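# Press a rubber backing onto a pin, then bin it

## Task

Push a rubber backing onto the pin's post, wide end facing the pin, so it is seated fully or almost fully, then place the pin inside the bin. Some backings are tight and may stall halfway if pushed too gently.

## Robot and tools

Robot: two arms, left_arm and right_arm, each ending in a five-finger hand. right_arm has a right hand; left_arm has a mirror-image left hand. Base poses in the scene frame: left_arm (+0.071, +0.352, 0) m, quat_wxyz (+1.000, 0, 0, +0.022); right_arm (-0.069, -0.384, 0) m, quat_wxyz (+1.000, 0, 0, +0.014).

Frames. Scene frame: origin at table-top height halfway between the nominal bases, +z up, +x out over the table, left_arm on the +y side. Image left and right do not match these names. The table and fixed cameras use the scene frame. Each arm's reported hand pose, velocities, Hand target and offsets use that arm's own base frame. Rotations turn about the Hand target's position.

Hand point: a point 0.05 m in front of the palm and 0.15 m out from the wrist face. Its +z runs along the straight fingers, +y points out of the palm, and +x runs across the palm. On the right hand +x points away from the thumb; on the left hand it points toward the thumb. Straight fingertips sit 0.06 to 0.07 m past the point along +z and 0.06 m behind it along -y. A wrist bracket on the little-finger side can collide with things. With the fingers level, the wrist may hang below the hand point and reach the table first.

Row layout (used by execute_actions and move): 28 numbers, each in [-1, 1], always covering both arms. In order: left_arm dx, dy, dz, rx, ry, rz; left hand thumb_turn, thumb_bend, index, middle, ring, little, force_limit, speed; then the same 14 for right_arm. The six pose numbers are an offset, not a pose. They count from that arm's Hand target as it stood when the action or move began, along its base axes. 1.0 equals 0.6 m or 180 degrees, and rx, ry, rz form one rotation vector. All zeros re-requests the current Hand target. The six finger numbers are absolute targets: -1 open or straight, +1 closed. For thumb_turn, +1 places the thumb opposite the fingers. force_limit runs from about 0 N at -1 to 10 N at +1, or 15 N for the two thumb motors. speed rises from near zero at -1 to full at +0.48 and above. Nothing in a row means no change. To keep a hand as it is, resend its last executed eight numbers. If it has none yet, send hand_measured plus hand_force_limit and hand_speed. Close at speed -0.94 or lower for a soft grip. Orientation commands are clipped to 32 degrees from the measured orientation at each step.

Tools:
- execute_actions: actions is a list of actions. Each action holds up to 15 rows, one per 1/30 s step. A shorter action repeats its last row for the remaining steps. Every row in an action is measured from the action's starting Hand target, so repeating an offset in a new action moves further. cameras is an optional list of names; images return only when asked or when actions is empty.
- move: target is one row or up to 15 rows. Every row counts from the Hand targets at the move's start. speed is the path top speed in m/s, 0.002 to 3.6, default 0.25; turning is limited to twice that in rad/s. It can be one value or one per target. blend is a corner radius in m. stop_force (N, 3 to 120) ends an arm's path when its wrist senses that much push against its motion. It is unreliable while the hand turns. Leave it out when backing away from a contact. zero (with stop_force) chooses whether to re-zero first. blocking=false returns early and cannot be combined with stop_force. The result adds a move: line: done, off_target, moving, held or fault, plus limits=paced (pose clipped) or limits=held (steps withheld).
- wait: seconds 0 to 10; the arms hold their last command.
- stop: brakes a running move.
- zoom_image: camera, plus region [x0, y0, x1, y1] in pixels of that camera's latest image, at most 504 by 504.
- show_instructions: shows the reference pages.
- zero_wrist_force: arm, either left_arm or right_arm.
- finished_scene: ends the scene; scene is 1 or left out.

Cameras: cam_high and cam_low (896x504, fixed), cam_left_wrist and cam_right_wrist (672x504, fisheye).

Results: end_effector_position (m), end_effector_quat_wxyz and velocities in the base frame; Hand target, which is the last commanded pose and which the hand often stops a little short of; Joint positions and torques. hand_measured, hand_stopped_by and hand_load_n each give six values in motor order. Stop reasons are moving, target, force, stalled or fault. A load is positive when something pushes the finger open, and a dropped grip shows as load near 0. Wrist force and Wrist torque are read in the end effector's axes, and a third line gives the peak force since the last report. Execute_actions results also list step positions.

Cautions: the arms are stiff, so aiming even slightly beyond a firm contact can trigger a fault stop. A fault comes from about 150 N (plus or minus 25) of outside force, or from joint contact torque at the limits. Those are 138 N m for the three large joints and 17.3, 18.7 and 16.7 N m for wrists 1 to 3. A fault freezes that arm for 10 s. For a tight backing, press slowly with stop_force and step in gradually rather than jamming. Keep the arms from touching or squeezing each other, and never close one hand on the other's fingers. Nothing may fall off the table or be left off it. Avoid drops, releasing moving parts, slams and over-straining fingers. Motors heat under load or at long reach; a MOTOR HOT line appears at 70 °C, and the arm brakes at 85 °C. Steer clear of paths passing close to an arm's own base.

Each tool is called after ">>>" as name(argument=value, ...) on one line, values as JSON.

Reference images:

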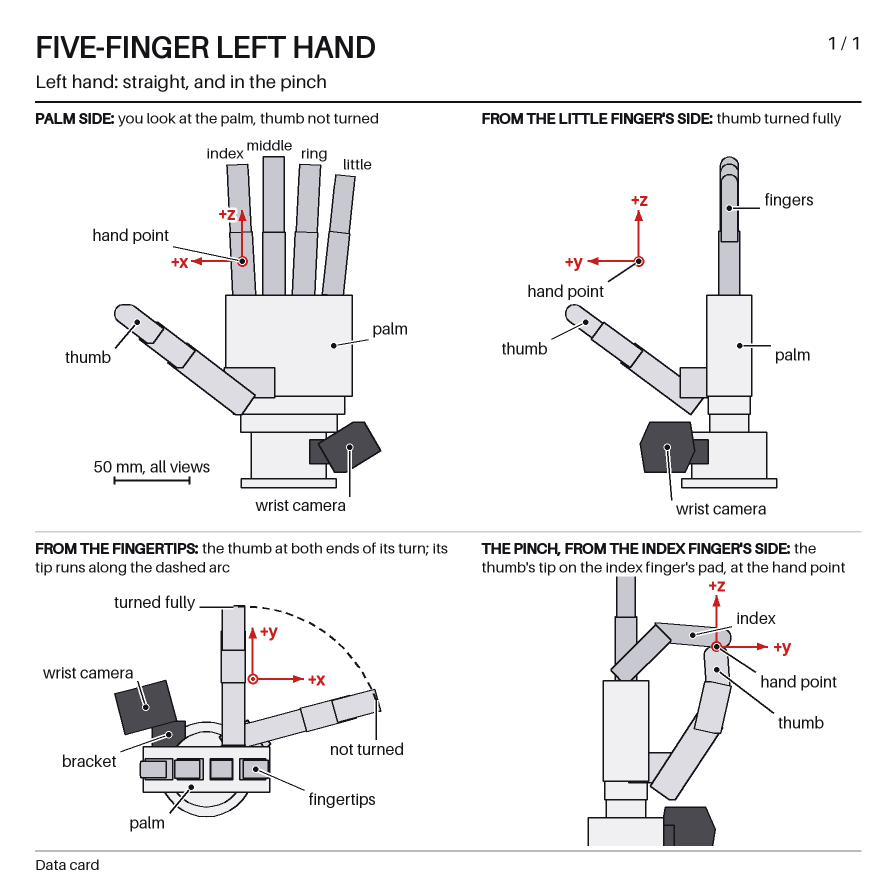

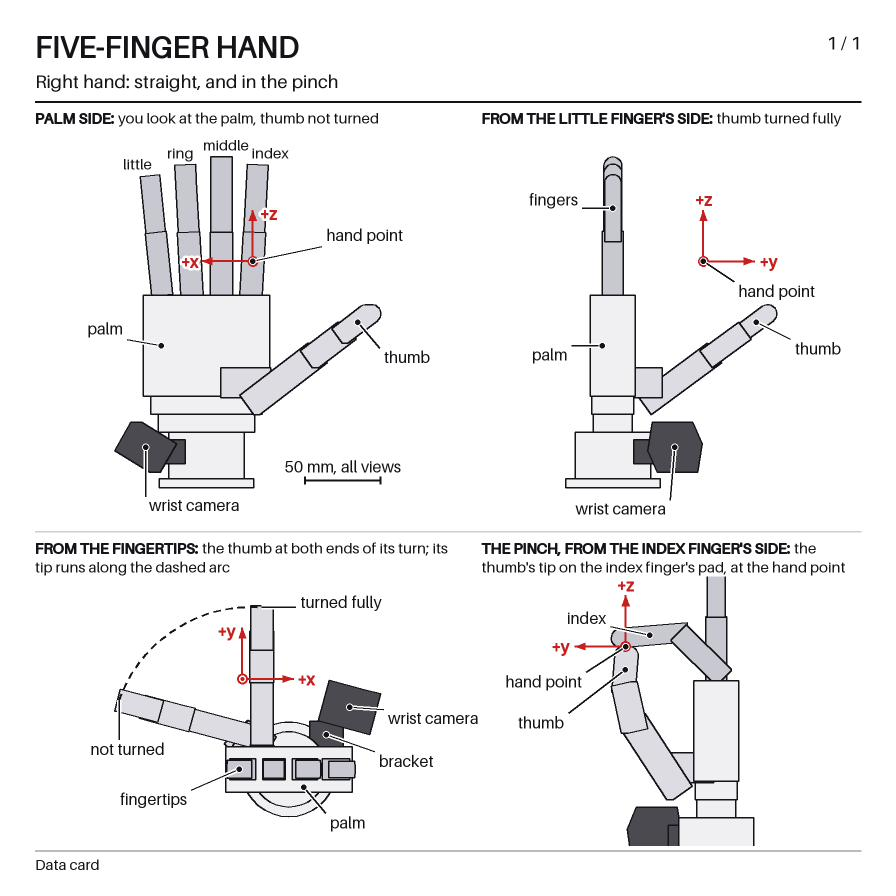

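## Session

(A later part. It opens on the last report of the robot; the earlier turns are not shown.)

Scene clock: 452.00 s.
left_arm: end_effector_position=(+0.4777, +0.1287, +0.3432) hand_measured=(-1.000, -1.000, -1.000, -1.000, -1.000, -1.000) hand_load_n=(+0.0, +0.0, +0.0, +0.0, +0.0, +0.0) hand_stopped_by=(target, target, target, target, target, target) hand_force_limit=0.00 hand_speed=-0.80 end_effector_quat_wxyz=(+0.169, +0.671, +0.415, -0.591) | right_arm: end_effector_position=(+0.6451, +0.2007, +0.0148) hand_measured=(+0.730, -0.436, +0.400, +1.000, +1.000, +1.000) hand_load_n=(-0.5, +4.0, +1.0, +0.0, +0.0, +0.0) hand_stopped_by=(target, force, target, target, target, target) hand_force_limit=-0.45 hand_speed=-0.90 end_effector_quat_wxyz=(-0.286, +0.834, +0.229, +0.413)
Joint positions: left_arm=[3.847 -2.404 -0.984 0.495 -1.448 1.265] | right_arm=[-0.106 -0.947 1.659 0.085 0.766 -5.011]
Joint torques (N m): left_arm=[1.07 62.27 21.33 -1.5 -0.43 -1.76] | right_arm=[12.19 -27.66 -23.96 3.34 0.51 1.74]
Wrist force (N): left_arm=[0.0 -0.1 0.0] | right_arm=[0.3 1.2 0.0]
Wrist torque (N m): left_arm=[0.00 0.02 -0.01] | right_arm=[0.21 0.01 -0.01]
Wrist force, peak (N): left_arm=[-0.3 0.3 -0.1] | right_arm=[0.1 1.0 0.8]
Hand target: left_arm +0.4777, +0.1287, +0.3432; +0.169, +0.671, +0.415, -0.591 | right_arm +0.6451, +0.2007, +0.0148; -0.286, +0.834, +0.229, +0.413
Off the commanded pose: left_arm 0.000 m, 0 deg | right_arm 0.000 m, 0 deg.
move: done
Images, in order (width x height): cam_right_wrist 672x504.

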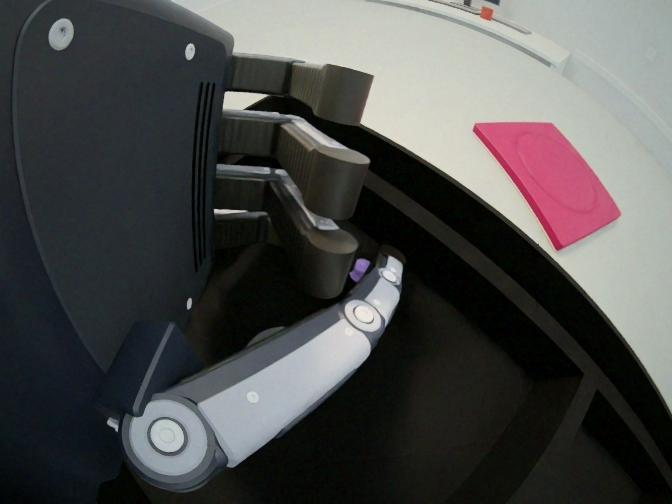

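>>> move(target=[0,0,0,0,0,0,-1,-1,-1,-1,-1,-1,0,-0.8,0,0,0.008,0,0,0,0.73,-0.2,0.4,1,1,1,-0.45,-0.9], speed=0.01)

Scene clock: 453.37 s.
left_arm: end_effector_position=(+0.4777, +0.1287, +0.3432) hand_measured=(-1.000, -1.000, -1.000, -1.000, -1.000, -1.000) hand_load_n=(+0.0, +0.0, +0.0, +0.0, +0.0, +0.0) hand_stopped_by=(target, target, target, target, target, target) hand_force_limit=0.00 hand_speed=-0.80 end_effector_quat_wxyz=(+0.169, +0.671, +0.415, -0.591) | right_arm: end_effector_position=(+0.6451, +0.2007, +0.0195) hand_measured=(+0.730, -0.436, +0.400, +1.000, +1.000, +1.000) hand_load_n=(-0.5, +4.0, +1.5, +0.0, +0.0, +0.0) hand_stopped_by=(target, force, target, target, target, target) hand_force_limit=-0.45 hand_speed=-0.90 end_effector_quat_wxyz=(-0.286, +0.834, +0.229, +0.413)
Joint positions: left_arm=[3.847 -2.404 -0.984 0.495 -1.448 1.265] | right_arm=[-0.106 -0.954 1.656 0.095 0.766 -5.011]
Joint torques (N m): left_arm=[0.78 62.04 21.32 -1.49 -0.47 -1.72] | right_arm=[11.4 -51.14 -24.61 3.32 0.69 1.38]
Wrist force (N): left_arm=[0.0 0.1 0.0] | right_arm=[-0.1 0.9 0.7]
Wrist torque (N m): left_arm=[0.03 0.02 -0.02] | right_arm=[0.18 0.00 0.00]
Wrist force, peak (N): left_arm=[0.1 0.3 -0.3] | right_arm=[0.0 1.0 0.7]
Hand target: left_arm +0.4777, +0.1287, +0.3432; +0.169, +0.671, +0.415, -0.591 | right_arm +0.6451, +0.2007, +0.0196; -0.286, +0.834, +0.229, +0.413
Off the commanded pose: left_arm 0.000 m, 0 deg | right_arm 0.000 m, 0 deg.
move: done

>>> move(target=[[0,0,0,0,0,0,-1,-1,-1,-1,-1,-1,0,-0.8,0,0,0.0675,0,0,0,0.73,-0.2,0.4,1,1,1,-0.45,-0.9],[0,0,0,0,0,0,-1,-1,-1,-1,-1,-1,0,-0.8,-0.1035,-0.0162,0.0508,0,0,0,0.73,-0.2,0.4,1,1,1,-0.45,-0.9],[0,0,0,0,0,0,-1,-1,-1,-1,-1,-1,0,-0.8,-0.1035,-0.0162,0.0050,0,0,0,0.73,-0.2,0.4,1,1,1,-0.45,-0.9]], speed=[0.08,0.1,0.04], cameras=["cam_right_wrist"])

Scene clock: 461.00 s.
left_arm: end_effector_position=(+0.4777, +0.1287, +0.3432) hand_measured=(-1.000, -1.000, -1.000, -1.000, -1.000, -1.000) hand_load_n=(+0.0, +0.0, +0.0, +0.0, +0.0, +0.0) hand_stopped_by=(target, target, target, target, target, target) hand_force_limit=0.00 hand_speed=-0.80 end_effector_quat_wxyz=(+0.169, +0.671, +0.415, -0.591) | right_arm: end_effector_position=(+0.5830, +0.1909, +0.0226) hand_measured=(+0.730, -0.436, +0.400, +1.000, +1.000, +1.000) hand_load_n=(-0.5, +4.0, +1.5, +0.0, +0.0, +0.0) hand_stopped_by=(target, force, target, target, target, target) hand_force_limit=-0.45 hand_speed=-0.90 end_effector_quat_wxyz=(-0.286, +0.834, +0.229, +0.413)
Joint positions: left_arm=[3.847 -2.404 -0.984 0.495 -1.448 1.265] | right_arm=[-0.145 -1.067 1.855 0.039 0.739 -5.053]
Joint torques (N m): left_arm=[1.1 62.51 21.68 -1.61 -0.35 -1.8] | right_arm=[-2.76 -22.94 -0.63 -0.72 -1.4 0.93]
Wrist force (N): left_arm=[-0.2 0.0 0.0] | right_arm=[-0.3 0.7 0.3]
Wrist torque (N m): left_arm=[0.01 0.06 -0.03] | right_arm=[0.15 0.04 0.11]
Wrist force, peak (N): left_arm=[-0.1 -0.1 -0.4] | right_arm=[0.4 0.7 1.3]
Hand target: left_arm +0.4777, +0.1287, +0.3432; +0.169, +0.671, +0.415, -0.591 | right_arm +0.5830, +0.1909, +0.0226; -0.286, +0.834, +0.229, +0.413
Off the commanded pose: left_arm 0.000 m, 0 deg | right_arm 0.000 m, 0 deg.
move: done
Images, in order (width x height): cam_right_wrist 672x504.

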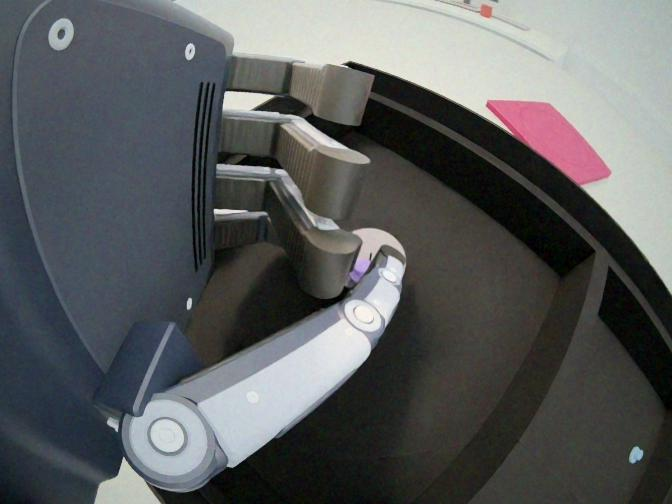

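>>> move(target=[0,0,0,0,0,0,-1,-1,-1,-1,-1,-1,0,-0.8,0,0,-0.0075,0,0,0,0.73,-0.2,0.4,1,1,1,-0.45,-0.9], speed=0.03, cameras=["cam_right_wrist"])

>>> zoom_image(camera="cam_right_wrist", region=[340, 220, 420, 280])

Scene clock: 462.73 s.
left_arm: end_effector_position=(+0.4777, +0.1287, +0.3432) hand_measured=(-1.000, -1.000, -1.000, -1.000, -1.000, -1.000) hand_load_n=(+0.0, +0.0, +0.0, +0.0, +0.0, +0.0) hand_stopped_by=(target, target, target, target, target, target) hand_force_limit=0.00 hand_speed=-0.80 end_effector_quat_wxyz=(+0.169, +0.671, +0.415, -0.591) | right_arm: end_effector_position=(+0.5830, +0.1909, +0.0181) hand_measured=(+0.730, -0.436, +0.400, +1.000, +1.000, +1.000) hand_load_n=(-0.5, +4.0, +1.5, +0.0, +0.0, +0.0) hand_stopped_by=(target, force, target, target, target, target) hand_force_limit=-0.45 hand_speed=-0.90 end_effector_quat_wxyz=(-0.286, +0.834, +0.229, +0.413)
Joint positions: left_arm=[3.847 -2.404 -0.984 0.495 -1.448 1.265] | right_arm=[-0.145 -1.059 1.858 0.029 0.739 -5.053]
Joint torques (N m): left_arm=[0.64 62.81 21.42 -1.57 -0.5 -1.89] | right_arm=[11.57 -20.47 -0.6 -0.85 0.18 0.47]
Wrist force (N): left_arm=[0.0 0.1 -0.2] | right_arm=[-0.2 0.8 0.8]
Wrist torque (N m): left_arm=[0.04 0.02 -0.03] | right_arm=[0.15 0.01 0.12]
Wrist force, peak (N): left_arm=[-0.2 0.2 -0.3] | right_arm=[0.1 0.8 0.9]
Hand target: left_arm +0.4777, +0.1287, +0.3432; +0.169, +0.671, +0.415, -0.591 | right_arm +0.5830, +0.1909, +0.0181; -0.286, +0.834, +0.229, +0.413
Off the commanded pose: left_arm 0.000 m, 0 deg | right_arm 0.000 m, 0 deg.
move: done
Images, in order (width x height): cam_right_wrist 672x504.

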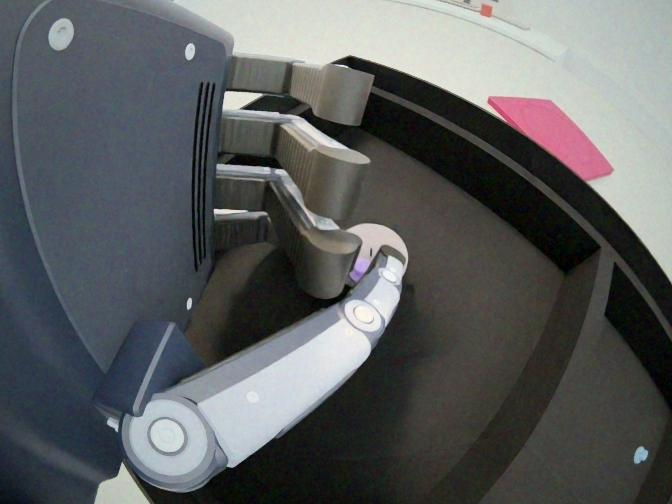

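Scaled by 6.300 from the camera's 672x504 image, which has a finer 960x720 frame.

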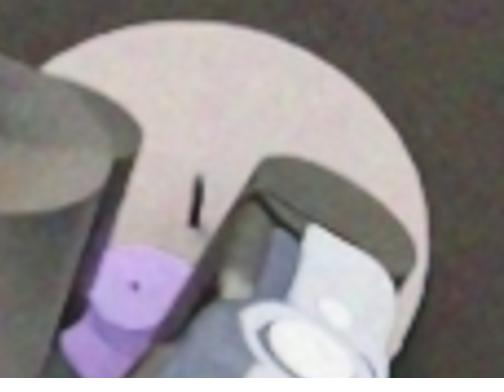

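>>> zoom_image(camera="cam_right_wrist", region=[350, 240, 385, 275])

>>> move(target=[0,0,0,0,0,0,-1,-1,-1,-1,-1,-1,0,-0.8,0.0065,0.0014,-0.0010,0,0,0,0.73,-0.2,0.4,1,1,1,-0.45,-0.9], speed=0.02, cameras=["cam_right_wrist"])

>>> zoom_image(camera="cam_right_wrist", region=[350, 240, 385, 275])

Scaled by 14.400 from the camera's 672x504 image, which has a finer 960x720 frame.

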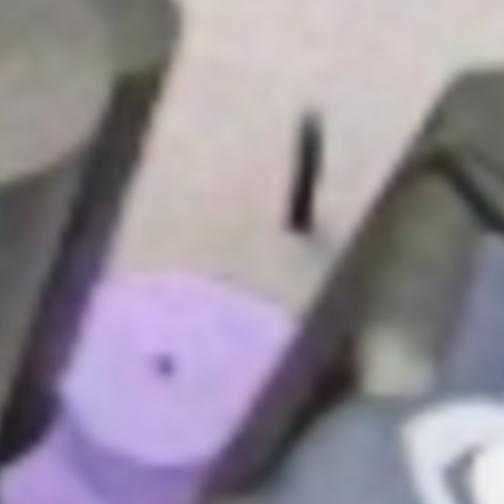

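Scene clock: 468.97 s.
left_arm: end_effector_position=(+0.4777, +0.1287, +0.3432) hand_measured=(-1.000, -1.000, -1.000, -1.000, -1.000, -1.000) hand_load_n=(+0.0, +0.0, +0.0, +0.0, +0.0, +0.0) hand_stopped_by=(target, target, target, target, target, target) hand_force_limit=0.00 hand_speed=-0.80 end_effector_quat_wxyz=(+0.169, +0.671, +0.415, -0.591) | right_arm: end_effector_position=(+0.5869, +0.1918, +0.0175) hand_measured=(+0.730, -0.436, +0.400, +1.000, +1.000, +1.000) hand_load_n=(-0.5, +4.0, +1.5, +0.0, +0.0, +0.0) hand_stopped_by=(target, force, target, target, target, target) hand_force_limit=-0.45 hand_speed=-0.90 end_effector_quat_wxyz=(-0.286, +0.834, +0.229, +0.413)
Joint positions: left_arm=[3.847 -2.404 -0.984 0.495 -1.448 1.265] | right_arm=[-0.142 -1.052 1.846 0.03 0.741 -5.049]
Joint torques (N m): left_arm=[0.88 61.67 22.87 -1.78 -0.43 -1.88] | right_arm=[12.31 -23.68 -23.32 3.53 0.76 1.3]
Wrist force (N): left_arm=[-0.1 0.2 0.2] | right_arm=[-0.4 0.8 0.5]
Wrist torque (N m): left_arm=[0.03 0.05 -0.03] | right_arm=[0.14 0.05 0.10]
Wrist force, peak (N): left_arm=[-0.4 0.1 -0.2] | right_arm=[-0.3 0.9 1.0]
Hand target: left_arm +0.4777, +0.1287, +0.3432; +0.169, +0.671, +0.415, -0.591 | right_arm +0.5869, +0.1918, +0.0175; -0.286, +0.834, +0.229, +0.413
Off the commanded pose: left_arm 0.000 m, 0 deg | right_arm 0.000 m, 0 deg.
move: done
Images, in order (width x height): cam_right_wrist 672x504.

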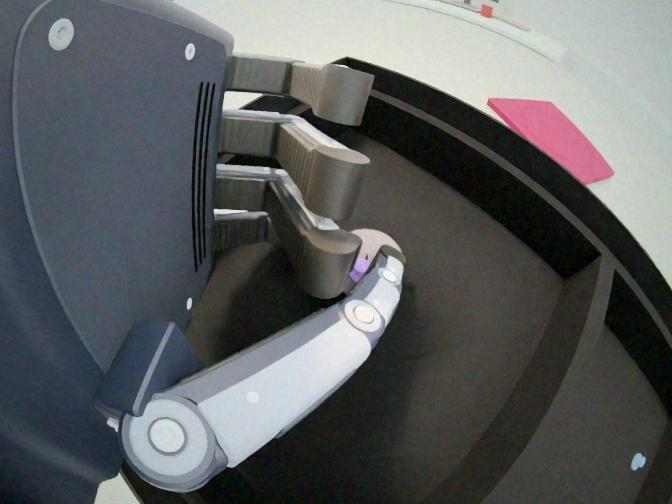

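Scaled by 14.400 from the camera's 672x504 image, which has a finer 960x720 frame.

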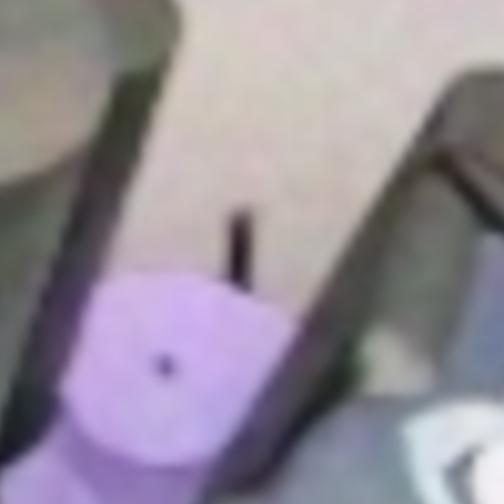

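>>> zoom_image(camera="cam_right_wrist", region=[340, 220, 420, 280])

Scaled by 6.300 from the camera's 672x504 image, which has a finer 960x720 frame.

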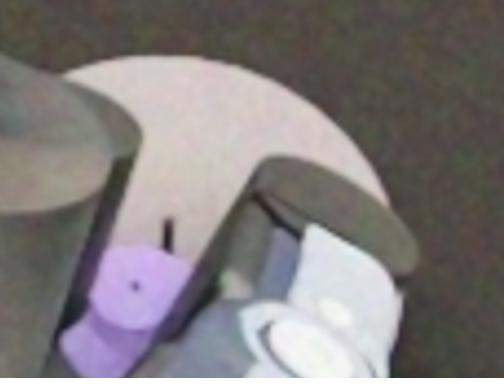

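>>> move(target=[0,0,0,0,0,0,-1,-1,-1,-1,-1,-1,0,-0.8,-0.0065,-0.0014,0,0,0,0,0.73,-0.2,0.4,1,1,1,-0.45,-0.9], speed=0.02, cameras=["cam_right_wrist"])

>>> zoom_image(camera="cam_right_wrist", region=[350, 240, 385, 275])

>>> zoom_image(camera="cam_right_wrist", region=[340, 220, 420, 280])

Scene clock: 478.40 s.
left_arm: end_effector_position=(+0.4777, +0.1287, +0.3432) hand_measured=(-1.000, -1.000, -1.000, -1.000, -1.000, -1.000) hand_load_n=(+0.0, +0.0, +0.0, +0.0, +0.0, +0.0) hand_stopped_by=(target, target, target, target, target, target) hand_force_limit=0.00 hand_speed=-0.80 end_effector_quat_wxyz=(+0.169, +0.671, +0.415, -0.591) | right_arm: end_effector_position=(+0.5830, +0.1910, +0.0175) hand_measured=(+0.730, -0.436, +0.400, +1.000, +1.000, +1.000) hand_load_n=(-0.5, +4.0, +1.5, +0.0, +0.0, +0.0) hand_stopped_by=(target, force, target, target, target, target) hand_force_limit=-0.45 hand_speed=-0.90 end_effector_quat_wxyz=(-0.286, +0.834, +0.229, +0.413)
Joint positions: left_arm=[3.847 -2.404 -0.984 0.495 -1.448 1.265] | right_arm=[-0.145 -1.058 1.858 0.028 0.739 -5.053]
Joint torques (N m): left_arm=[1.29 62.17 22.44 -1.68 -0.47 -1.93] | right_arm=[-9.19 -48.47 -1.14 -0.78 -2.22 -1.09]
Wrist force (N): left_arm=[-0.1 0.2 -0.1] | right_arm=[0.0 0.6 0.6]
Wrist torque (N m): left_arm=[0.05 0.05 -0.03] | right_arm=[0.13 -0.01 0.13]
Wrist force, peak (N): left_arm=[-0.4 0.1 -0.1] | right_arm=[-0.4 1.0 0.9]
Hand target: left_arm +0.4777, +0.1287, +0.3432; +0.169, +0.671, +0.415, -0.591 | right_arm +0.5830, +0.1909, +0.0175; -0.286, +0.834, +0.229, +0.413
Off the commanded pose: left_arm 0.000 m, 0 deg | right_arm 0.000 m, 0 deg.
move: done
Images, in order (width x height): cam_right_wrist 672x504.

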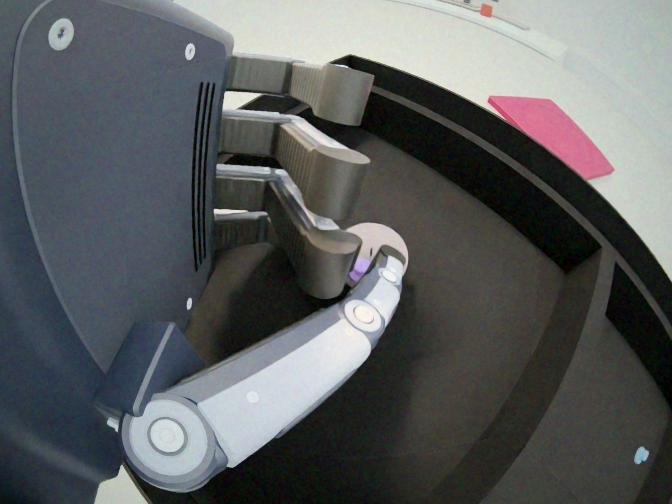

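Scaled by 14.400 from the camera's 672x504 image, which has a finer 960x720 frame.

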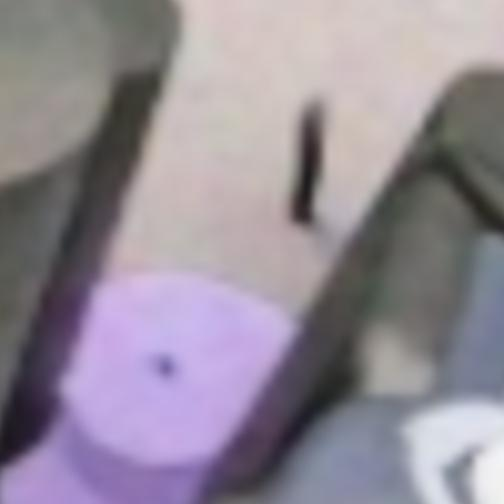

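Scaled by 6.300 from the camera's 672x504 image, which has a finer 960x720 frame.

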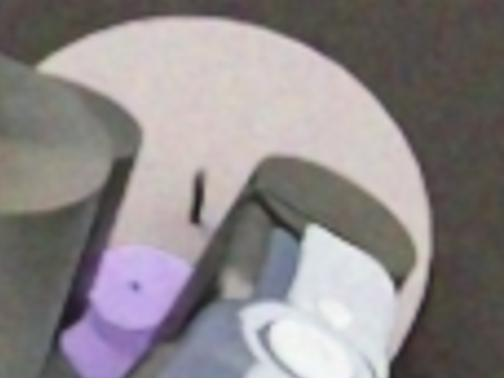

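>>> move(target=[[0,0,0,0,0,0,-1,-1,-1,-1,-1,-1,0,-0.8,0,0,0.0208,0,0,0,0.73,-0.2,0.4,1,1,1,-0.45,-0.9],[0,0,0,0,0,0,-1,-1,-1,-1,-1,-1,0,-0.8,0.01567,0.0047,0.0208,0,0,0,0.73,-0.2,0.4,1,1,1,-0.45,-0.9],[0,0,0,0,0,0,-1,-1,-1,-1,-1,-1,0,-0.8,0.01567,0.0047,0.0142,0,0,0,0.73,-0.2,0.4,1,1,1,-0.45,-0.9]], speed=[0.03,0.03,0.015], cameras=["cam_right_wrist"])

>>> zoom_image(camera="cam_right_wrist", region=[340, 220, 420, 280])

Scene clock: 486.73 s.
left_arm: end_effector_position=(+0.4777, +0.1287, +0.3432) hand_measured=(-1.000, -1.000, -1.000, -1.000, -1.000, -1.000) hand_load_n=(+0.0, +0.0, +0.0, +0.0, +0.0, +0.0) hand_stopped_by=(target, target, target, target, target, target) hand_force_limit=0.00 hand_speed=-0.80 end_effector_quat_wxyz=(+0.169, +0.671, +0.415, -0.591) | right_arm: end_effector_position=(+0.5924, +0.1938, +0.0261) hand_measured=(+0.730, -0.436, +0.400, +1.000, +1.000, +1.000) hand_load_n=(-0.5, +4.0, +1.5, +0.0, +0.0, +0.0) hand_stopped_by=(target, force, target, target, target, target) hand_force_limit=-0.45 hand_speed=-0.90 end_effector_quat_wxyz=(-0.286, +0.834, +0.229, +0.413)
Joint positions: left_arm=[3.847 -2.404 -0.984 0.495 -1.448 1.265] | right_arm=[-0.135 -1.057 1.823 0.053 0.746 -5.042]
Joint torques (N m): left_arm=[0.88 62.3 21.91 -1.85 -0.35 -1.77] | right_arm=[11.23 -23.02 -0.56 -0.79 0.72 1.13]
Wrist force (N): left_arm=[0.1 0.1 -0.1] | right_arm=[0.0 0.7 0.6]
Wrist torque (N m): left_arm=[0.03 0.01 -0.02] | right_arm=[0.14 -0.01 0.12]
Wrist force, peak (N): left_arm=[-0.4 0.2 -0.2] | right_arm=[-0.3 1.2 0.7]
Hand target: left_arm +0.4777, +0.1287, +0.3432; +0.169, +0.671, +0.415, -0.591 | right_arm +0.5924, +0.1938, +0.0260; -0.286, +0.834, +0.229, +0.413
Off the commanded pose: left_arm 0.000 m, 0 deg | right_arm 0.000 m, 0 deg.
move: done
Images, in order (width x height): cam_right_wrist 672x504.

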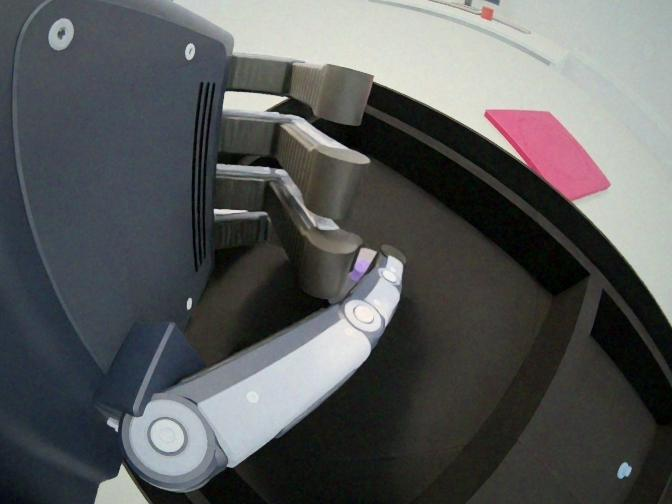

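Scaled by 6.300 from the camera's 672x504 image, which has a finer 960x720 frame.

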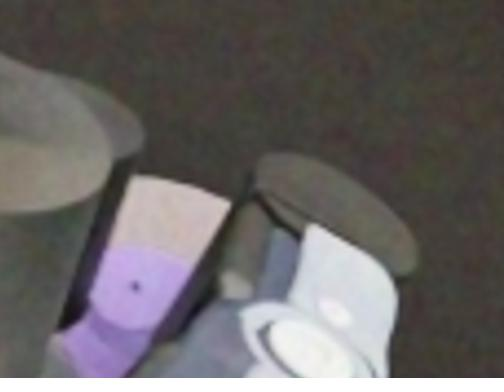

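>>> zero_wrist_force(arm="right_arm")

>>> move(target=[0,0,0,0,0,0,-1,-1,-1,-1,-1,-1,0,-0.8,0,0,-0.0018,0,0,0,0.73,-0.2,0.4,1,1,1,-0.45,-0.9], speed=0.01)

>>> move(target=[0,0,0,0,0,0,-1,-1,-1,-1,-1,-1,0,-0.8,0,0,-0.0012,0,0,0,0.73,-0.2,0.4,1,1,1,-0.45,-0.9], speed=0.01)

>>> move(target=[0,0,0,0,0,0,-1,-1,-1,-1,-1,-1,0,-0.8,0,0,-0.0012,0,0,0,0.73,-0.2,0.4,1,1,1,-0.45,-0.9], speed=0.01, cameras=["cam_right_wrist"])

>>> zoom_image(camera="cam_right_wrist", region=[340, 220, 420, 280])

Wrist force sensor zeroed.

Scene clock: 488.53 s.
left_arm: end_effector_position=(+0.4777, +0.1287, +0.3432) hand_measured=(-1.000, -1.000, -1.000, -1.000, -1.000, -1.000) hand_load_n=(+0.0, +0.0, +0.0, +0.0, +0.0, +0.0) hand_stopped_by=(target, target, target, target, target, target) hand_force_limit=0.00 hand_speed=-0.80 end_effector_quat_wxyz=(+0.169, +0.671, +0.415, -0.591) | right_arm: end_effector_position=(+0.5924, +0.1938, +0.0249) hand_measured=(+0.730, -0.436, +0.400, +1.000, +1.000, +1.000) hand_load_n=(+0.0, +4.0, +1.5, +0.0, +0.0, +0.0) hand_stopped_by=(target, force, target, target, target, target) hand_force_limit=-0.45 hand_speed=-0.90 end_effector_quat_wxyz=(-0.286, +0.834, +0.229, +0.413)
Joint positions: left_arm=[3.847 -2.404 -0.984 0.495 -1.448 1.265] | right_arm=[-0.135 -1.055 1.824 0.051 0.746 -5.042]
Joint torques (N m): left_arm=[1.05 61.36 22.4 -1.83 -0.39 -1.87] | right_arm=[10.84 -22.9 -1.74 -0.66 0.7 1.09]
Wrist force (N, zeroed by zero_wrist_force on right_arm): left_arm=[-0.2 0.0 0.0] | right_arm=[-0.1 0.0 0.1]
Wrist torque (N m, zeroed by zero_wrist_force on right_arm): left_arm=[0.01 0.05 -0.02] | right_arm=[0.00 0.00 -0.01]
Wrist force, peak (N, zeroed by zero_wrist_force on right_arm): left_arm=[-0.4 0.1 -0.3] | right_arm=[-0.4 0.2 -0.2]
Hand target: left_arm +0.4777, +0.1287, +0.3432; +0.169, +0.671, +0.415, -0.591 | right_arm +0.5924, +0.1938, +0.0249; -0.286, +0.834, +0.229, +0.413
Off the commanded pose: left_arm 0.000 m, 0 deg | right_arm 0.000 m, 0 deg.
move: done

Scene clock: 489.23 s.
left_arm: end_effector_position=(+0.4777, +0.1287, +0.3432) hand_measured=(-1.000, -1.000, -1.000, -1.000, -1.000, -1.000) hand_load_n=(+0.0, +0.0, +0.0, +0.0, +0.0, +0.0) hand_stopped_by=(target, target, target, target, target, target) hand_force_limit=0.00 hand_speed=-0.80 end_effector_quat_wxyz=(+0.169, +0.671, +0.415, -0.591) | right_arm: end_effector_position=(+0.5924, +0.1938, +0.0242) hand_measured=(+0.730, -0.436, +0.400, +1.000, +1.000, +1.000) hand_load_n=(-0.5, +4.0, +1.5, +0.0, +0.0, +0.0) hand_stopped_by=(target, force, target, target, target, target) hand_force_limit=-0.45 hand_speed=-0.90 end_effector_quat_wxyz=(-0.286, +0.834, +0.229, +0.413)
Joint positions: left_arm=[3.847 -2.404 -0.984 0.495 -1.448 1.265] | right_arm=[-0.135 -1.054 1.824 0.049 0.746 -5.042]
Joint torques (N m): left_arm=[0.7 62.1 22.48 -1.74 -0.64 -1.7] | right_arm=[11.29 -23.93 -0.99 -0.78 0.7 1.03]
Wrist force (N, zeroed by zero_wrist_force on right_arm): left_arm=[0.0 0.1 0.0] | right_arm=[0.0 0.2 -0.1]
Wrist torque (N m, zeroed by zero_wrist_force on right_arm): left_arm=[0.03 0.02 -0.02] | right_arm=[0.04 0.00 0.01]
Wrist force, peak (N, zeroed by zero_wrist_force on right_arm): left_arm=[-0.1 0.4 -0.1] | right_arm=[-0.1 0.3 0.3]
Hand target: left_arm +0.4777, +0.1287, +0.3432; +0.169, +0.671, +0.415, -0.591 | right_arm +0.5924, +0.1938, +0.0242; -0.286, +0.834, +0.229, +0.413
Off the commanded pose: left_arm 0.000 m, 0 deg | right_arm 0.000 m, 0 deg.
move: done

Scene clock: 489.93 s.
left_arm: end_effector_position=(+0.4777, +0.1287, +0.3432) hand_measured=(-1.000, -1.000, -1.000, -1.000, -1.000, -1.000) hand_load_n=(+0.0, +0.0, +0.0, +0.0, +0.0, +0.0) hand_stopped_by=(target, target, target, target, target, target) hand_force_limit=0.00 hand_speed=-0.80 end_effector_quat_wxyz=(+0.169, +0.671, +0.415, -0.591) | right_arm: end_effector_position=(+0.5924, +0.1938, +0.0235) hand_measured=(+0.730, -0.436, +0.400, +1.000, +1.000, +1.000) hand_load_n=(-0.5, +4.0, +1.5, +0.0, +0.0, +0.0) hand_stopped_by=(target, force, target, target, target, target) hand_force_limit=-0.45 hand_speed=-0.90 end_effector_quat_wxyz=(-0.286, +0.834, +0.229, +0.413)
Joint positions: left_arm=[3.847 -2.404 -0.984 0.495 -1.448 1.265] | right_arm=[-0.135 -1.053 1.825 0.047 0.746 -5.042]
Joint torques (N m): left_arm=[1.48 61.2 23.32 -1.81 -0.55 -1.77] | right_arm=[10.63 -23.23 -0.75 -0.68 0.77 1.08]
Wrist force (N, zeroed by zero_wrist_force on right_arm): left_arm=[-0.1 0.1 -0.1] | right_arm=[0.0 0.0 -0.1]
Wrist torque (N m, zeroed by zero_wrist_force on right_arm): left_arm=[0.03 0.04 -0.03] | right_arm=[0.02 0.00 0.01]
Wrist force, peak (N, zeroed by zero_wrist_force on right_arm): left_arm=[-0.2 0.2 -0.3] | right_arm=[-0.5 -0.2 0.1]
Hand target: left_arm +0.4777, +0.1287, +0.3432; +0.169, +0.671, +0.415, -0.591 | right_arm +0.5924, +0.1938, +0.0235; -0.286, +0.834, +0.229, +0.413
Off the commanded pose: left_arm 0.000 m, 0 deg | right_arm 0.000 m, 0 deg.
move: done
Images, in order (width x height): cam_right_wrist 672x504.

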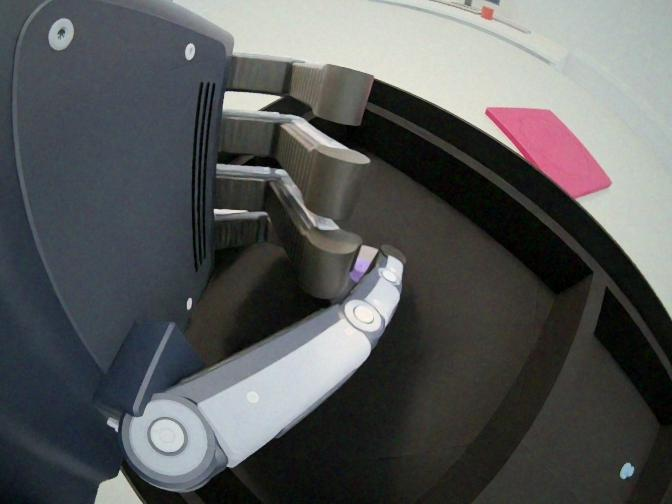

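Scaled by 6.300 from the camera's 672x504 image, which has a finer 960x720 frame.

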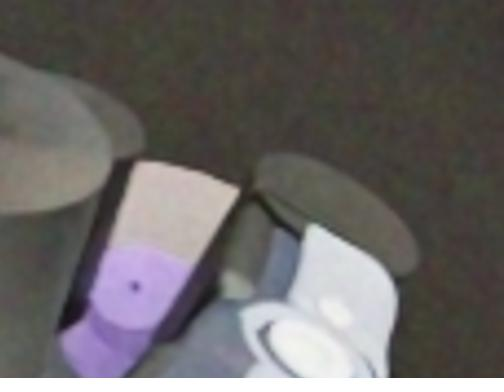

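>>> move(target=[0,0,0,0,0,0,-1,-1,-1,-1,-1,-1,0,-0.8,0,0,-0.0012,0,0,0,0.73,-0.2,0.4,1,1,1,-0.45,-0.9], speed=0.01)

>>> move(target=[0,0,0,0,0,0,-1,-1,-1,-1,-1,-1,0,-0.8,0,0,-0.0012,0,0,0,0.73,-0.2,0.4,1,1,1,-0.45,-0.9], speed=0.01, cameras=["cam_right_wrist"])

>>> zoom_image(camera="cam_right_wrist", region=[340, 220, 420, 280])

Scene clock: 491.83 s.
left_arm: end_effector_position=(+0.4777, +0.1287, +0.3432) hand_measured=(-1.000, -1.000, -1.000, -1.000, -1.000, -1.000) hand_load_n=(+0.0, +0.0, +0.0, +0.0, +0.0, +0.0) hand_stopped_by=(target, target, target, target, target, target) hand_force_limit=0.00 hand_speed=-0.80 end_effector_quat_wxyz=(+0.169, +0.671, +0.415, -0.591) | right_arm: end_effector_position=(+0.5924, +0.1938, +0.0228) hand_measured=(+0.730, -0.436, +0.400, +1.000, +1.000, +1.000) hand_load_n=(+0.0, +4.0, +1.5, +0.0, +0.0, +0.0) hand_stopped_by=(target, force, target, target, target, target) hand_force_limit=-0.45 hand_speed=-0.90 end_effector_quat_wxyz=(-0.286, +0.834, +0.229, +0.413)
Joint positions: left_arm=[3.847 -2.404 -0.984 0.495 -1.448 1.265] | right_arm=[-0.135 -1.052 1.825 0.046 0.746 -5.042]
Joint torques (N m): left_arm=[0.39 62.08 22.19 -1.83 -0.52 -1.68] | right_arm=[12.53 -23.13 -0.71 -0.94 0.67 1.07]
Wrist force (N, zeroed by zero_wrist_force on right_arm): left_arm=[-0.2 -0.1 0.0] | right_arm=[-0.2 -0.2 0.0]
Wrist torque (N m, zeroed by zero_wrist_force on right_arm): left_arm=[0.00 0.05 -0.03] | right_arm=[-0.03 0.03 -0.01]
Wrist force, peak (N, zeroed by zero_wrist_force on right_arm): left_arm=[-0.2 0.1 -0.3] | right_arm=[-0.5 0.0 -0.2]
Hand target: left_arm +0.4777, +0.1287, +0.3432; +0.169, +0.671, +0.415, -0.591 | right_arm +0.5924, +0.1938, +0.0228; -0.286, +0.834, +0.229, +0.413
Off the commanded pose: left_arm 0.000 m, 0 deg | right_arm 0.000 m, 0 deg.
move: done

Scene clock: 492.53 s.
left_arm: end_effector_position=(+0.4777, +0.1287, +0.3432) hand_measured=(-1.000, -1.000, -1.000, -1.000, -1.000, -1.000) hand_load_n=(+0.0, +0.0, +0.0, +0.0, +0.0, +0.0) hand_stopped_by=(target, target, target, target, target, target) hand_force_limit=0.00 hand_speed=-0.80 end_effector_quat_wxyz=(+0.169, +0.671, +0.415, -0.591) | right_arm: end_effector_position=(+0.5924, +0.1938, +0.0221) hand_measured=(+0.730, -0.436, +0.400, +1.000, +1.000, +1.000) hand_load_n=(-0.5, +4.0, +1.5, +0.0, +0.0, +0.0) hand_stopped_by=(target, force, target, target, target, target) hand_force_limit=-0.45 hand_speed=-0.90 end_effector_quat_wxyz=(-0.286, +0.834, +0.229, +0.413)
Joint positions: left_arm=[3.847 -2.404 -0.984 0.495 -1.448 1.265] | right_arm=[-0.135 -1.05 1.826 0.044 0.746 -5.042]
Joint torques (N m): left_arm=[0.34 61.7 21.96 -1.69 -0.37 -1.82] | right_arm=[11.2 -22.74 -0.87 -0.86 0.66 1.04]
Wrist force (N, zeroed by zero_wrist_force on right_arm): left_arm=[0.0 0.1 -0.2] | right_arm=[0.1 0.0 0.0]
Wrist torque (N m, zeroed by zero_wrist_force on right_arm): left_arm=[0.03 0.01 -0.02] | right_arm=[0.01 -0.01 0.01]
Wrist force, peak (N, zeroed by zero_wrist_force on right_arm): left_arm=[-0.3 0.1 -0.2] | right_arm=[0.6 0.1 0.0]
Hand target: left_arm +0.4777, +0.1287, +0.3432; +0.169, +0.671, +0.415, -0.591 | right_arm +0.5924, +0.1938, +0.0220; -0.286, +0.834, +0.229, +0.413
Off the commanded pose: left_arm 0.000 m, 0 deg | right_arm 0.000 m, 0 deg.
move: done
Images, in order (width x height): cam_right_wrist 672x504.

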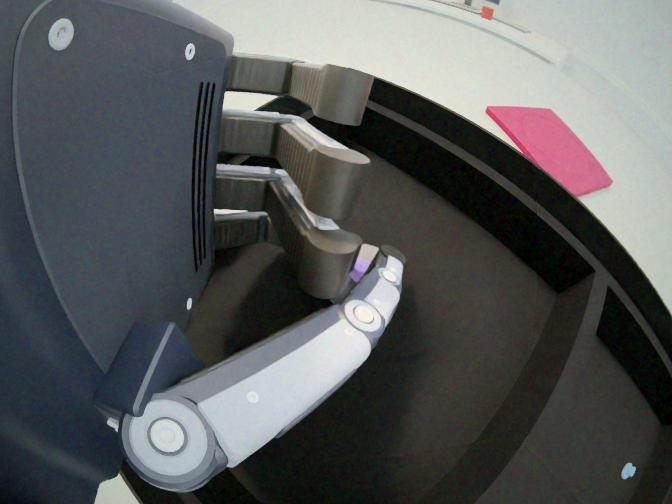

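Scaled by 6.300 from the camera's 672x504 image, which has a finer 960x720 frame.

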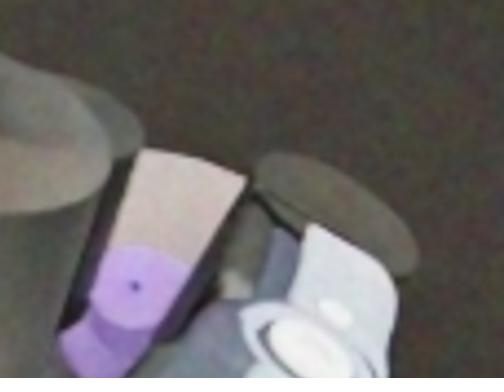

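>>> move(target=[0,0,0,0,0,0,-1,-1,-1,-1,-1,-1,0,-0.8,0,0,-0.0018,0,0,0,0.73,-0.2,0.4,1,1,1,-0.45,-0.9], speed=0.01)

>>> move(target=[0,0,0,0,0,0,-1,-1,-1,-1,-1,-1,0,-0.8,0,0,-0.0018,0,0,0,0.73,-0.2,0.4,1,1,1,-0.45,-0.9], speed=0.01, cameras=["cam_right_wrist"])

>>> zoom_image(camera="cam_right_wrist", region=[340, 220, 420, 280])

Scene clock: 494.20 s.
left_arm: end_effector_position=(+0.4777, +0.1287, +0.3432) hand_measured=(-1.000, -1.000, -1.000, -1.000, -1.000, -1.000) hand_load_n=(+0.0, +0.0, +0.0, +0.0, +0.0, +0.0) hand_stopped_by=(target, target, target, target, target, target) hand_force_limit=0.00 hand_speed=-0.80 end_effector_quat_wxyz=(+0.169, +0.671, +0.415, -0.591) | right_arm: end_effector_position=(+0.5924, +0.1938, +0.0210) hand_measured=(+0.730, -0.436, +0.400, +1.000, +1.000, +1.000) hand_load_n=(-0.5, +4.0, +1.0, +0.0, +0.0, +0.0) hand_stopped_by=(target, force, target, target, target, target) hand_force_limit=-0.45 hand_speed=-0.90 end_effector_quat_wxyz=(-0.286, +0.834, +0.229, +0.413)
Joint positions: left_arm=[3.847 -2.404 -0.984 0.495 -1.448 1.265] | right_arm=[-0.135 -1.049 1.826 0.042 0.746 -5.042]
Joint torques (N m): left_arm=[1.07 62.06 21.52 -1.85 -0.58 -1.87] | right_arm=[11.64 -22.64 -0.63 -0.73 0.6 1.11]
Wrist force (N, zeroed by zero_wrist_force on right_arm): left_arm=[-0.1 0.1 -0.1] | right_arm=[0.2 -0.4 -0.4]
Wrist torque (N m, zeroed by zero_wrist_force on right_arm): left_arm=[0.03 0.03 -0.03] | right_arm=[-0.04 0.04 -0.03]
Wrist force, peak (N, zeroed by zero_wrist_force on right_arm): left_arm=[-0.1 0.3 -0.2] | right_arm=[0.5 -0.3 -0.5]
Hand target: left_arm +0.4777, +0.1287, +0.3432; +0.169, +0.671, +0.415, -0.591 | right_arm +0.5924, +0.1938, +0.0210; -0.286, +0.834, +0.229, +0.413
Off the commanded pose: left_arm 0.000 m, 0 deg | right_arm 0.000 m, 0 deg.
move: done

Scene clock: 494.90 s.
left_arm: end_effector_position=(+0.4777, +0.1287, +0.3432) hand_measured=(-1.000, -1.000, -1.000, -1.000, -1.000, -1.000) hand_load_n=(+0.0, +0.0, +0.0, +0.0, +0.0, +0.0) hand_stopped_by=(target, target, target, target, target, target) hand_force_limit=0.00 hand_speed=-0.80 end_effector_quat_wxyz=(+0.169, +0.671, +0.415, -0.591) | right_arm: end_effector_position=(+0.5924, +0.1938, +0.0199) hand_measured=(+0.730, -0.436, +0.400, +1.000, +1.000, +1.000) hand_load_n=(-1.0, +4.0, +0.5, +0.0, +0.0, +0.0) hand_stopped_by=(target, force, target, target, target, target) hand_force_limit=-0.45 hand_speed=-0.90 end_effector_quat_wxyz=(-0.286, +0.834, +0.229, +0.413)
Joint positions: left_arm=[3.847 -2.404 -0.984 0.495 -1.448 1.265] | right_arm=[-0.135 -1.047 1.827 0.039 0.746 -5.042]
Joint torques (N m): left_arm=[1.75 62.25 22.81 -1.8 -0.44 -1.7] | right_arm=[10.96 -21.83 -2 -1.01 0.74 0.74]
Wrist force (N, zeroed by zero_wrist_force on right_arm): left_arm=[0.0 -0.1 -0.1] | right_arm=[0.9 -0.7 -1.0]
Wrist torque (N m, zeroed by zero_wrist_force on right_arm): left_arm=[0.01 0.03 -0.02] | right_arm=[-0.06 0.02 -0.03]
Wrist force, peak (N, zeroed by zero_wrist_force on right_arm): left_arm=[-0.2 0.3 -0.1] | right_arm=[0.8 -0.7 -1.1]
Hand target: left_arm +0.4777, +0.1287, +0.3432; +0.169, +0.671, +0.415, -0.591 | right_arm +0.5924, +0.1938, +0.0199; -0.286, +0.834, +0.229, +0.413
Off the commanded pose: left_arm 0.000 m, 0 deg | right_arm 0.000 m, 0 deg.
move: done
Images, in order (width x height): cam_right_wrist 672x504.

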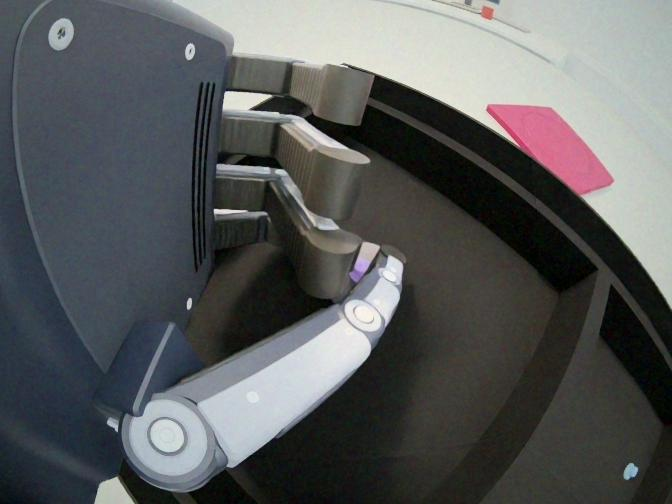

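Scaled by 6.300 from the camera's 672x504 image, which has a finer 960x720 frame.

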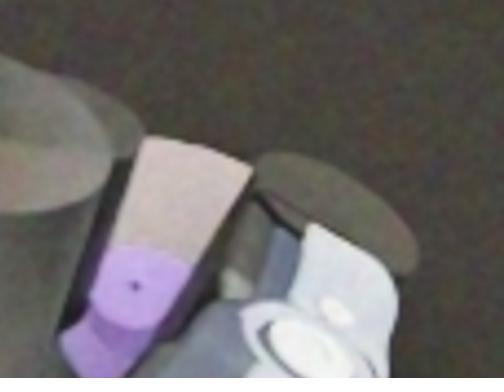

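>>> move(target=[0,0,0,0,0,0,-1,-1,-1,-1,-1,-1,0,-0.8,0,0,-0.0018,0,0,0,0.73,-0.2,0.4,1,1,1,-0.45,-0.9], speed=0.01, cameras=["cam_right_wrist"])

>>> zoom_image(camera="cam_right_wrist", region=[340, 220, 420, 280])

Scene clock: 497.07 s.
left_arm: end_effector_position=(+0.4777, +0.1287, +0.3432) hand_measured=(-1.000, -1.000, -1.000, -1.000, -1.000, -1.000) hand_load_n=(+0.0, +0.0, +0.0, +0.0, +0.0, +0.0) hand_stopped_by=(target, target, target, target, target, target) hand_force_limit=0.00 hand_speed=-0.80 end_effector_quat_wxyz=(+0.169, +0.671, +0.415, -0.591) | right_arm: end_effector_position=(+0.5924, +0.1938, +0.0188) hand_measured=(+0.730, -0.436, +0.400, +1.000, +1.000, +1.000) hand_load_n=(-1.0, +4.0, +0.0, +0.0, +0.0, +0.0) hand_stopped_by=(target, force, target, target, target, target) hand_force_limit=-0.45 hand_speed=-0.90 end_effector_quat_wxyz=(-0.286, +0.834, +0.229, +0.413)
Joint positions: left_arm=[3.847 -2.404 -0.984 0.495 -1.448 1.265] | right_arm=[-0.135 -1.045 1.828 0.037 0.746 -5.042]
Joint torques (N m): left_arm=[1.36 62.67 22.5 -1.84 -0.51 -1.79] | right_arm=[11.2 -22.4 0.22 -0.68 0.66 0.78]
Wrist force (N, zeroed by zero_wrist_force on right_arm): left_arm=[0.0 0.1 -0.1] | right_arm=[1.4 -0.7 -2.1]
Wrist torque (N m, zeroed by zero_wrist_force on right_arm): left_arm=[0.04 0.02 -0.02] | right_arm=[-0.04 0.00 -0.02]
Wrist force, peak (N, zeroed by zero_wrist_force on right_arm): left_arm=[-0.3 0.1 -0.3] | right_arm=[1.5 -1.0 -2.1]
Hand target: left_arm +0.4777, +0.1287, +0.3432; +0.169, +0.671, +0.415, -0.591 | right_arm +0.5924, +0.1938, +0.0188; -0.286, +0.834, +0.229, +0.413
Off the commanded pose: left_arm 0.000 m, 0 deg | right_arm 0.000 m, 0 deg.
move: done
Images, in order (width x height): cam_right_wrist 672x504.

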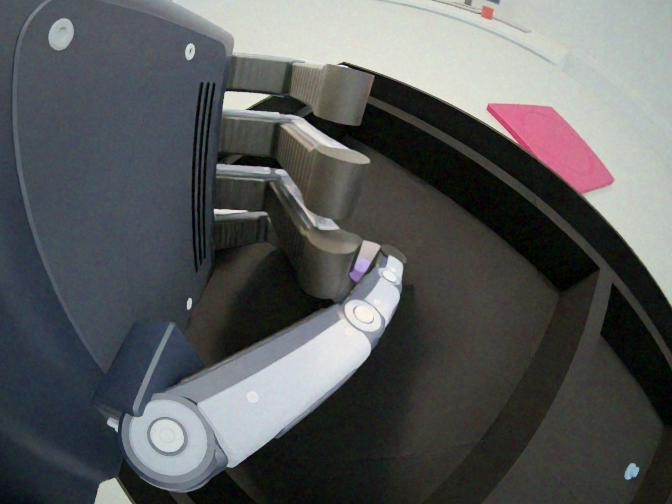

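Scaled by 6.300 from the camera's 672x504 image, which has a finer 960x720 frame.

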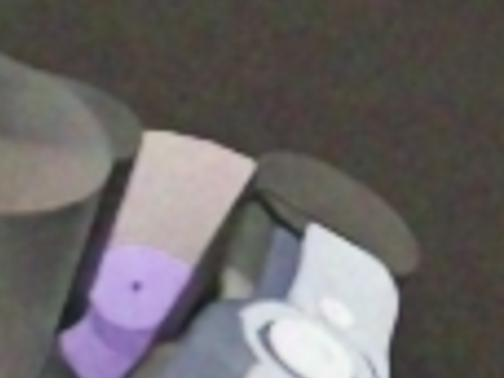

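>>> move(target=[0,0,0,0,0,0,-1,-1,-1,-1,-1,-1,0,-0.8,0,0,-0.0018,0,0,0,0.73,-0.2,0.4,1,1,1,-0.45,-0.9], speed=0.01, cameras=["cam_right_wrist"])

>>> zoom_image(camera="cam_right_wrist", region=[340, 220, 420, 280])

Scene clock: 498.70 s.
left_arm: end_effector_position=(+0.4777, +0.1287, +0.3432) hand_measured=(-1.000, -1.000, -1.000, -1.000, -1.000, -1.000) hand_load_n=(+0.0, +0.0, +0.0, -0.5, +0.0, +0.0) hand_stopped_by=(target, target, target, target, target, target) hand_force_limit=0.00 hand_speed=-0.80 end_effector_quat_wxyz=(+0.169, +0.671, +0.415, -0.591) | right_arm: end_effector_position=(+0.5924, +0.1938, +0.0177) hand_measured=(+0.730, -0.436, +0.400, +1.000, +1.000, +1.000) hand_load_n=(-1.0, +4.5, +0.0, +0.0, +0.0, +0.0) hand_stopped_by=(target, force, target, target, target, target) hand_force_limit=-0.45 hand_speed=-0.90 end_effector_quat_wxyz=(-0.286, +0.834, +0.229, +0.413)
Joint positions: left_arm=[3.847 -2.404 -0.984 0.495 -1.448 1.265] | right_arm=[-0.135 -1.043 1.828 0.034 0.746 -5.042]
Joint torques (N m): left_arm=[1.66 61.21 22.14 -1.88 -0.59 -1.81] | right_arm=[11.09 -21.19 -1.76 -0.72 0.77 0.68]
Wrist force (N, zeroed by zero_wrist_force on right_arm): left_arm=[0.0 0.1 -0.1] | right_arm=[1.5 -0.5 -2.4]
Wrist torque (N m, zeroed by zero_wrist_force on right_arm): left_arm=[0.03 0.02 -0.02] | right_arm=[-0.03 0.02 -0.03]
Wrist force, peak (N, zeroed by zero_wrist_force on right_arm): left_arm=[-0.2 0.1 -0.3] | right_arm=[1.9 -0.7 -2.4]
Hand target: left_arm +0.4777, +0.1287, +0.3432; +0.169, +0.671, +0.415, -0.591 | right_arm +0.5924, +0.1938, +0.0177; -0.286, +0.834, +0.229, +0.413
Off the commanded pose: left_arm 0.000 m, 0 deg | right_arm 0.000 m, 0 deg.
move: done
Images, in order (width x height): cam_right_wrist 672x504.

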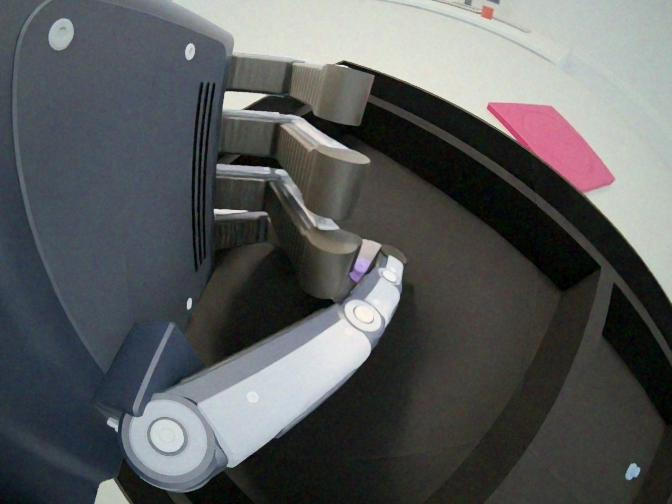

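Scaled by 6.300 from the camera's 672x504 image, which has a finer 960x720 frame.

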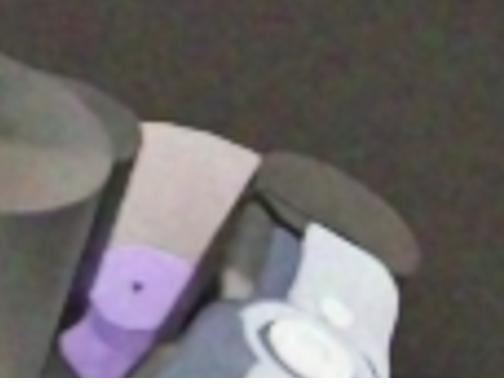

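>>> move(target=[0,0,0,0,0,0,-1,-1,-1,-1,-1,-1,0,-0.8,0,0,-0.0012,0,0,0,0.73,-0.2,0.4,1,1,1,-0.45,-0.9], speed=0.01, cameras=["cam_right_wrist"])

>>> zoom_image(camera="cam_right_wrist", region=[340, 220, 420, 280])

Scene clock: 500.17 s.
left_arm: end_effector_position=(+0.4777, +0.1287, +0.3432) hand_measured=(-1.000, -1.000, -1.000, -1.000, -1.000, -1.000) hand_load_n=(+0.0, +0.0, +0.0, +0.0, +0.0, +0.0) hand_stopped_by=(target, target, target, target, target, target) hand_force_limit=0.00 hand_speed=-0.80 end_effector_quat_wxyz=(+0.169, +0.671, +0.415, -0.591) | right_arm: end_effector_position=(+0.5924, +0.1938, +0.0170) hand_measured=(+0.730, -0.436, +0.400, +1.000, +1.000, +1.000) hand_load_n=(-1.0, +4.0, +0.0, +0.0, +0.0, +0.0) hand_stopped_by=(target, force, target, target, target, target) hand_force_limit=-0.45 hand_speed=-0.90 end_effector_quat_wxyz=(-0.286, +0.834, +0.229, +0.413)
Joint positions: left_arm=[3.847 -2.404 -0.984 0.495 -1.448 1.265] | right_arm=[-0.135 -1.042 1.829 0.033 0.746 -5.042]
Joint torques (N m): left_arm=[1.63 61.75 22.03 -1.88 -0.47 -1.85] | right_arm=[11.91 -21.33 -0.28 -0.83 0.88 0.58]
Wrist force (N, zeroed by zero_wrist_force on right_arm): left_arm=[-0.1 0.0 0.0] | right_arm=[1.7 -0.4 -2.4]
Wrist torque (N m, zeroed by zero_wrist_force on right_arm): left_arm=[0.01 0.04 -0.03] | right_arm=[-0.02 0.00 -0.03]
Wrist force, peak (N, zeroed by zero_wrist_force on right_arm): left_arm=[-0.3 0.1 -0.1] | right_arm=[1.8 -0.5 -2.9]
Hand target: left_arm +0.4777, +0.1287, +0.3432; +0.169, +0.671, +0.415, -0.591 | right_arm +0.5924, +0.1938, +0.0170; -0.286, +0.834, +0.229, +0.413
Off the commanded pose: left_arm 0.000 m, 0 deg | right_arm 0.000 m, 0 deg.
move: done
Images, in order (width x height): cam_right_wrist 672x504.

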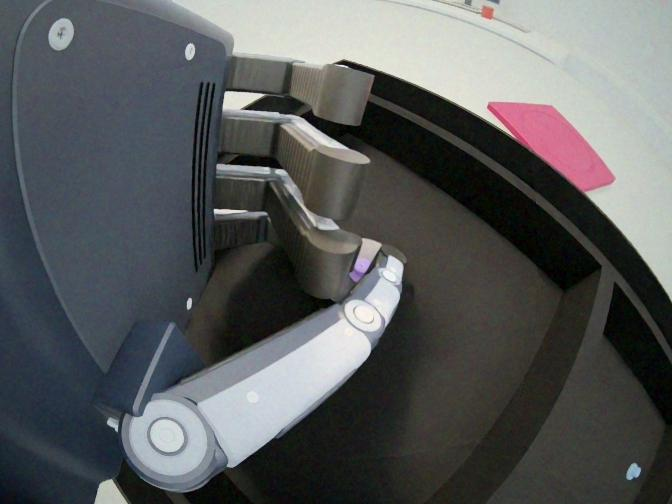

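Scaled by 6.300 from the camera's 672x504 image, which has a finer 960x720 frame.

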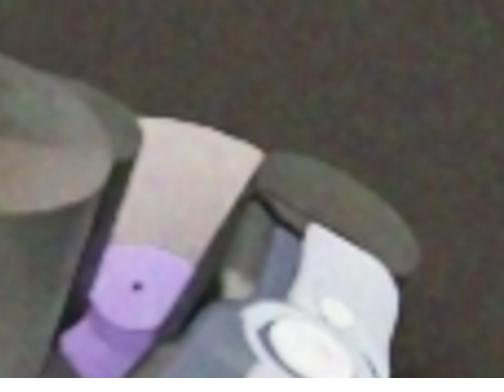

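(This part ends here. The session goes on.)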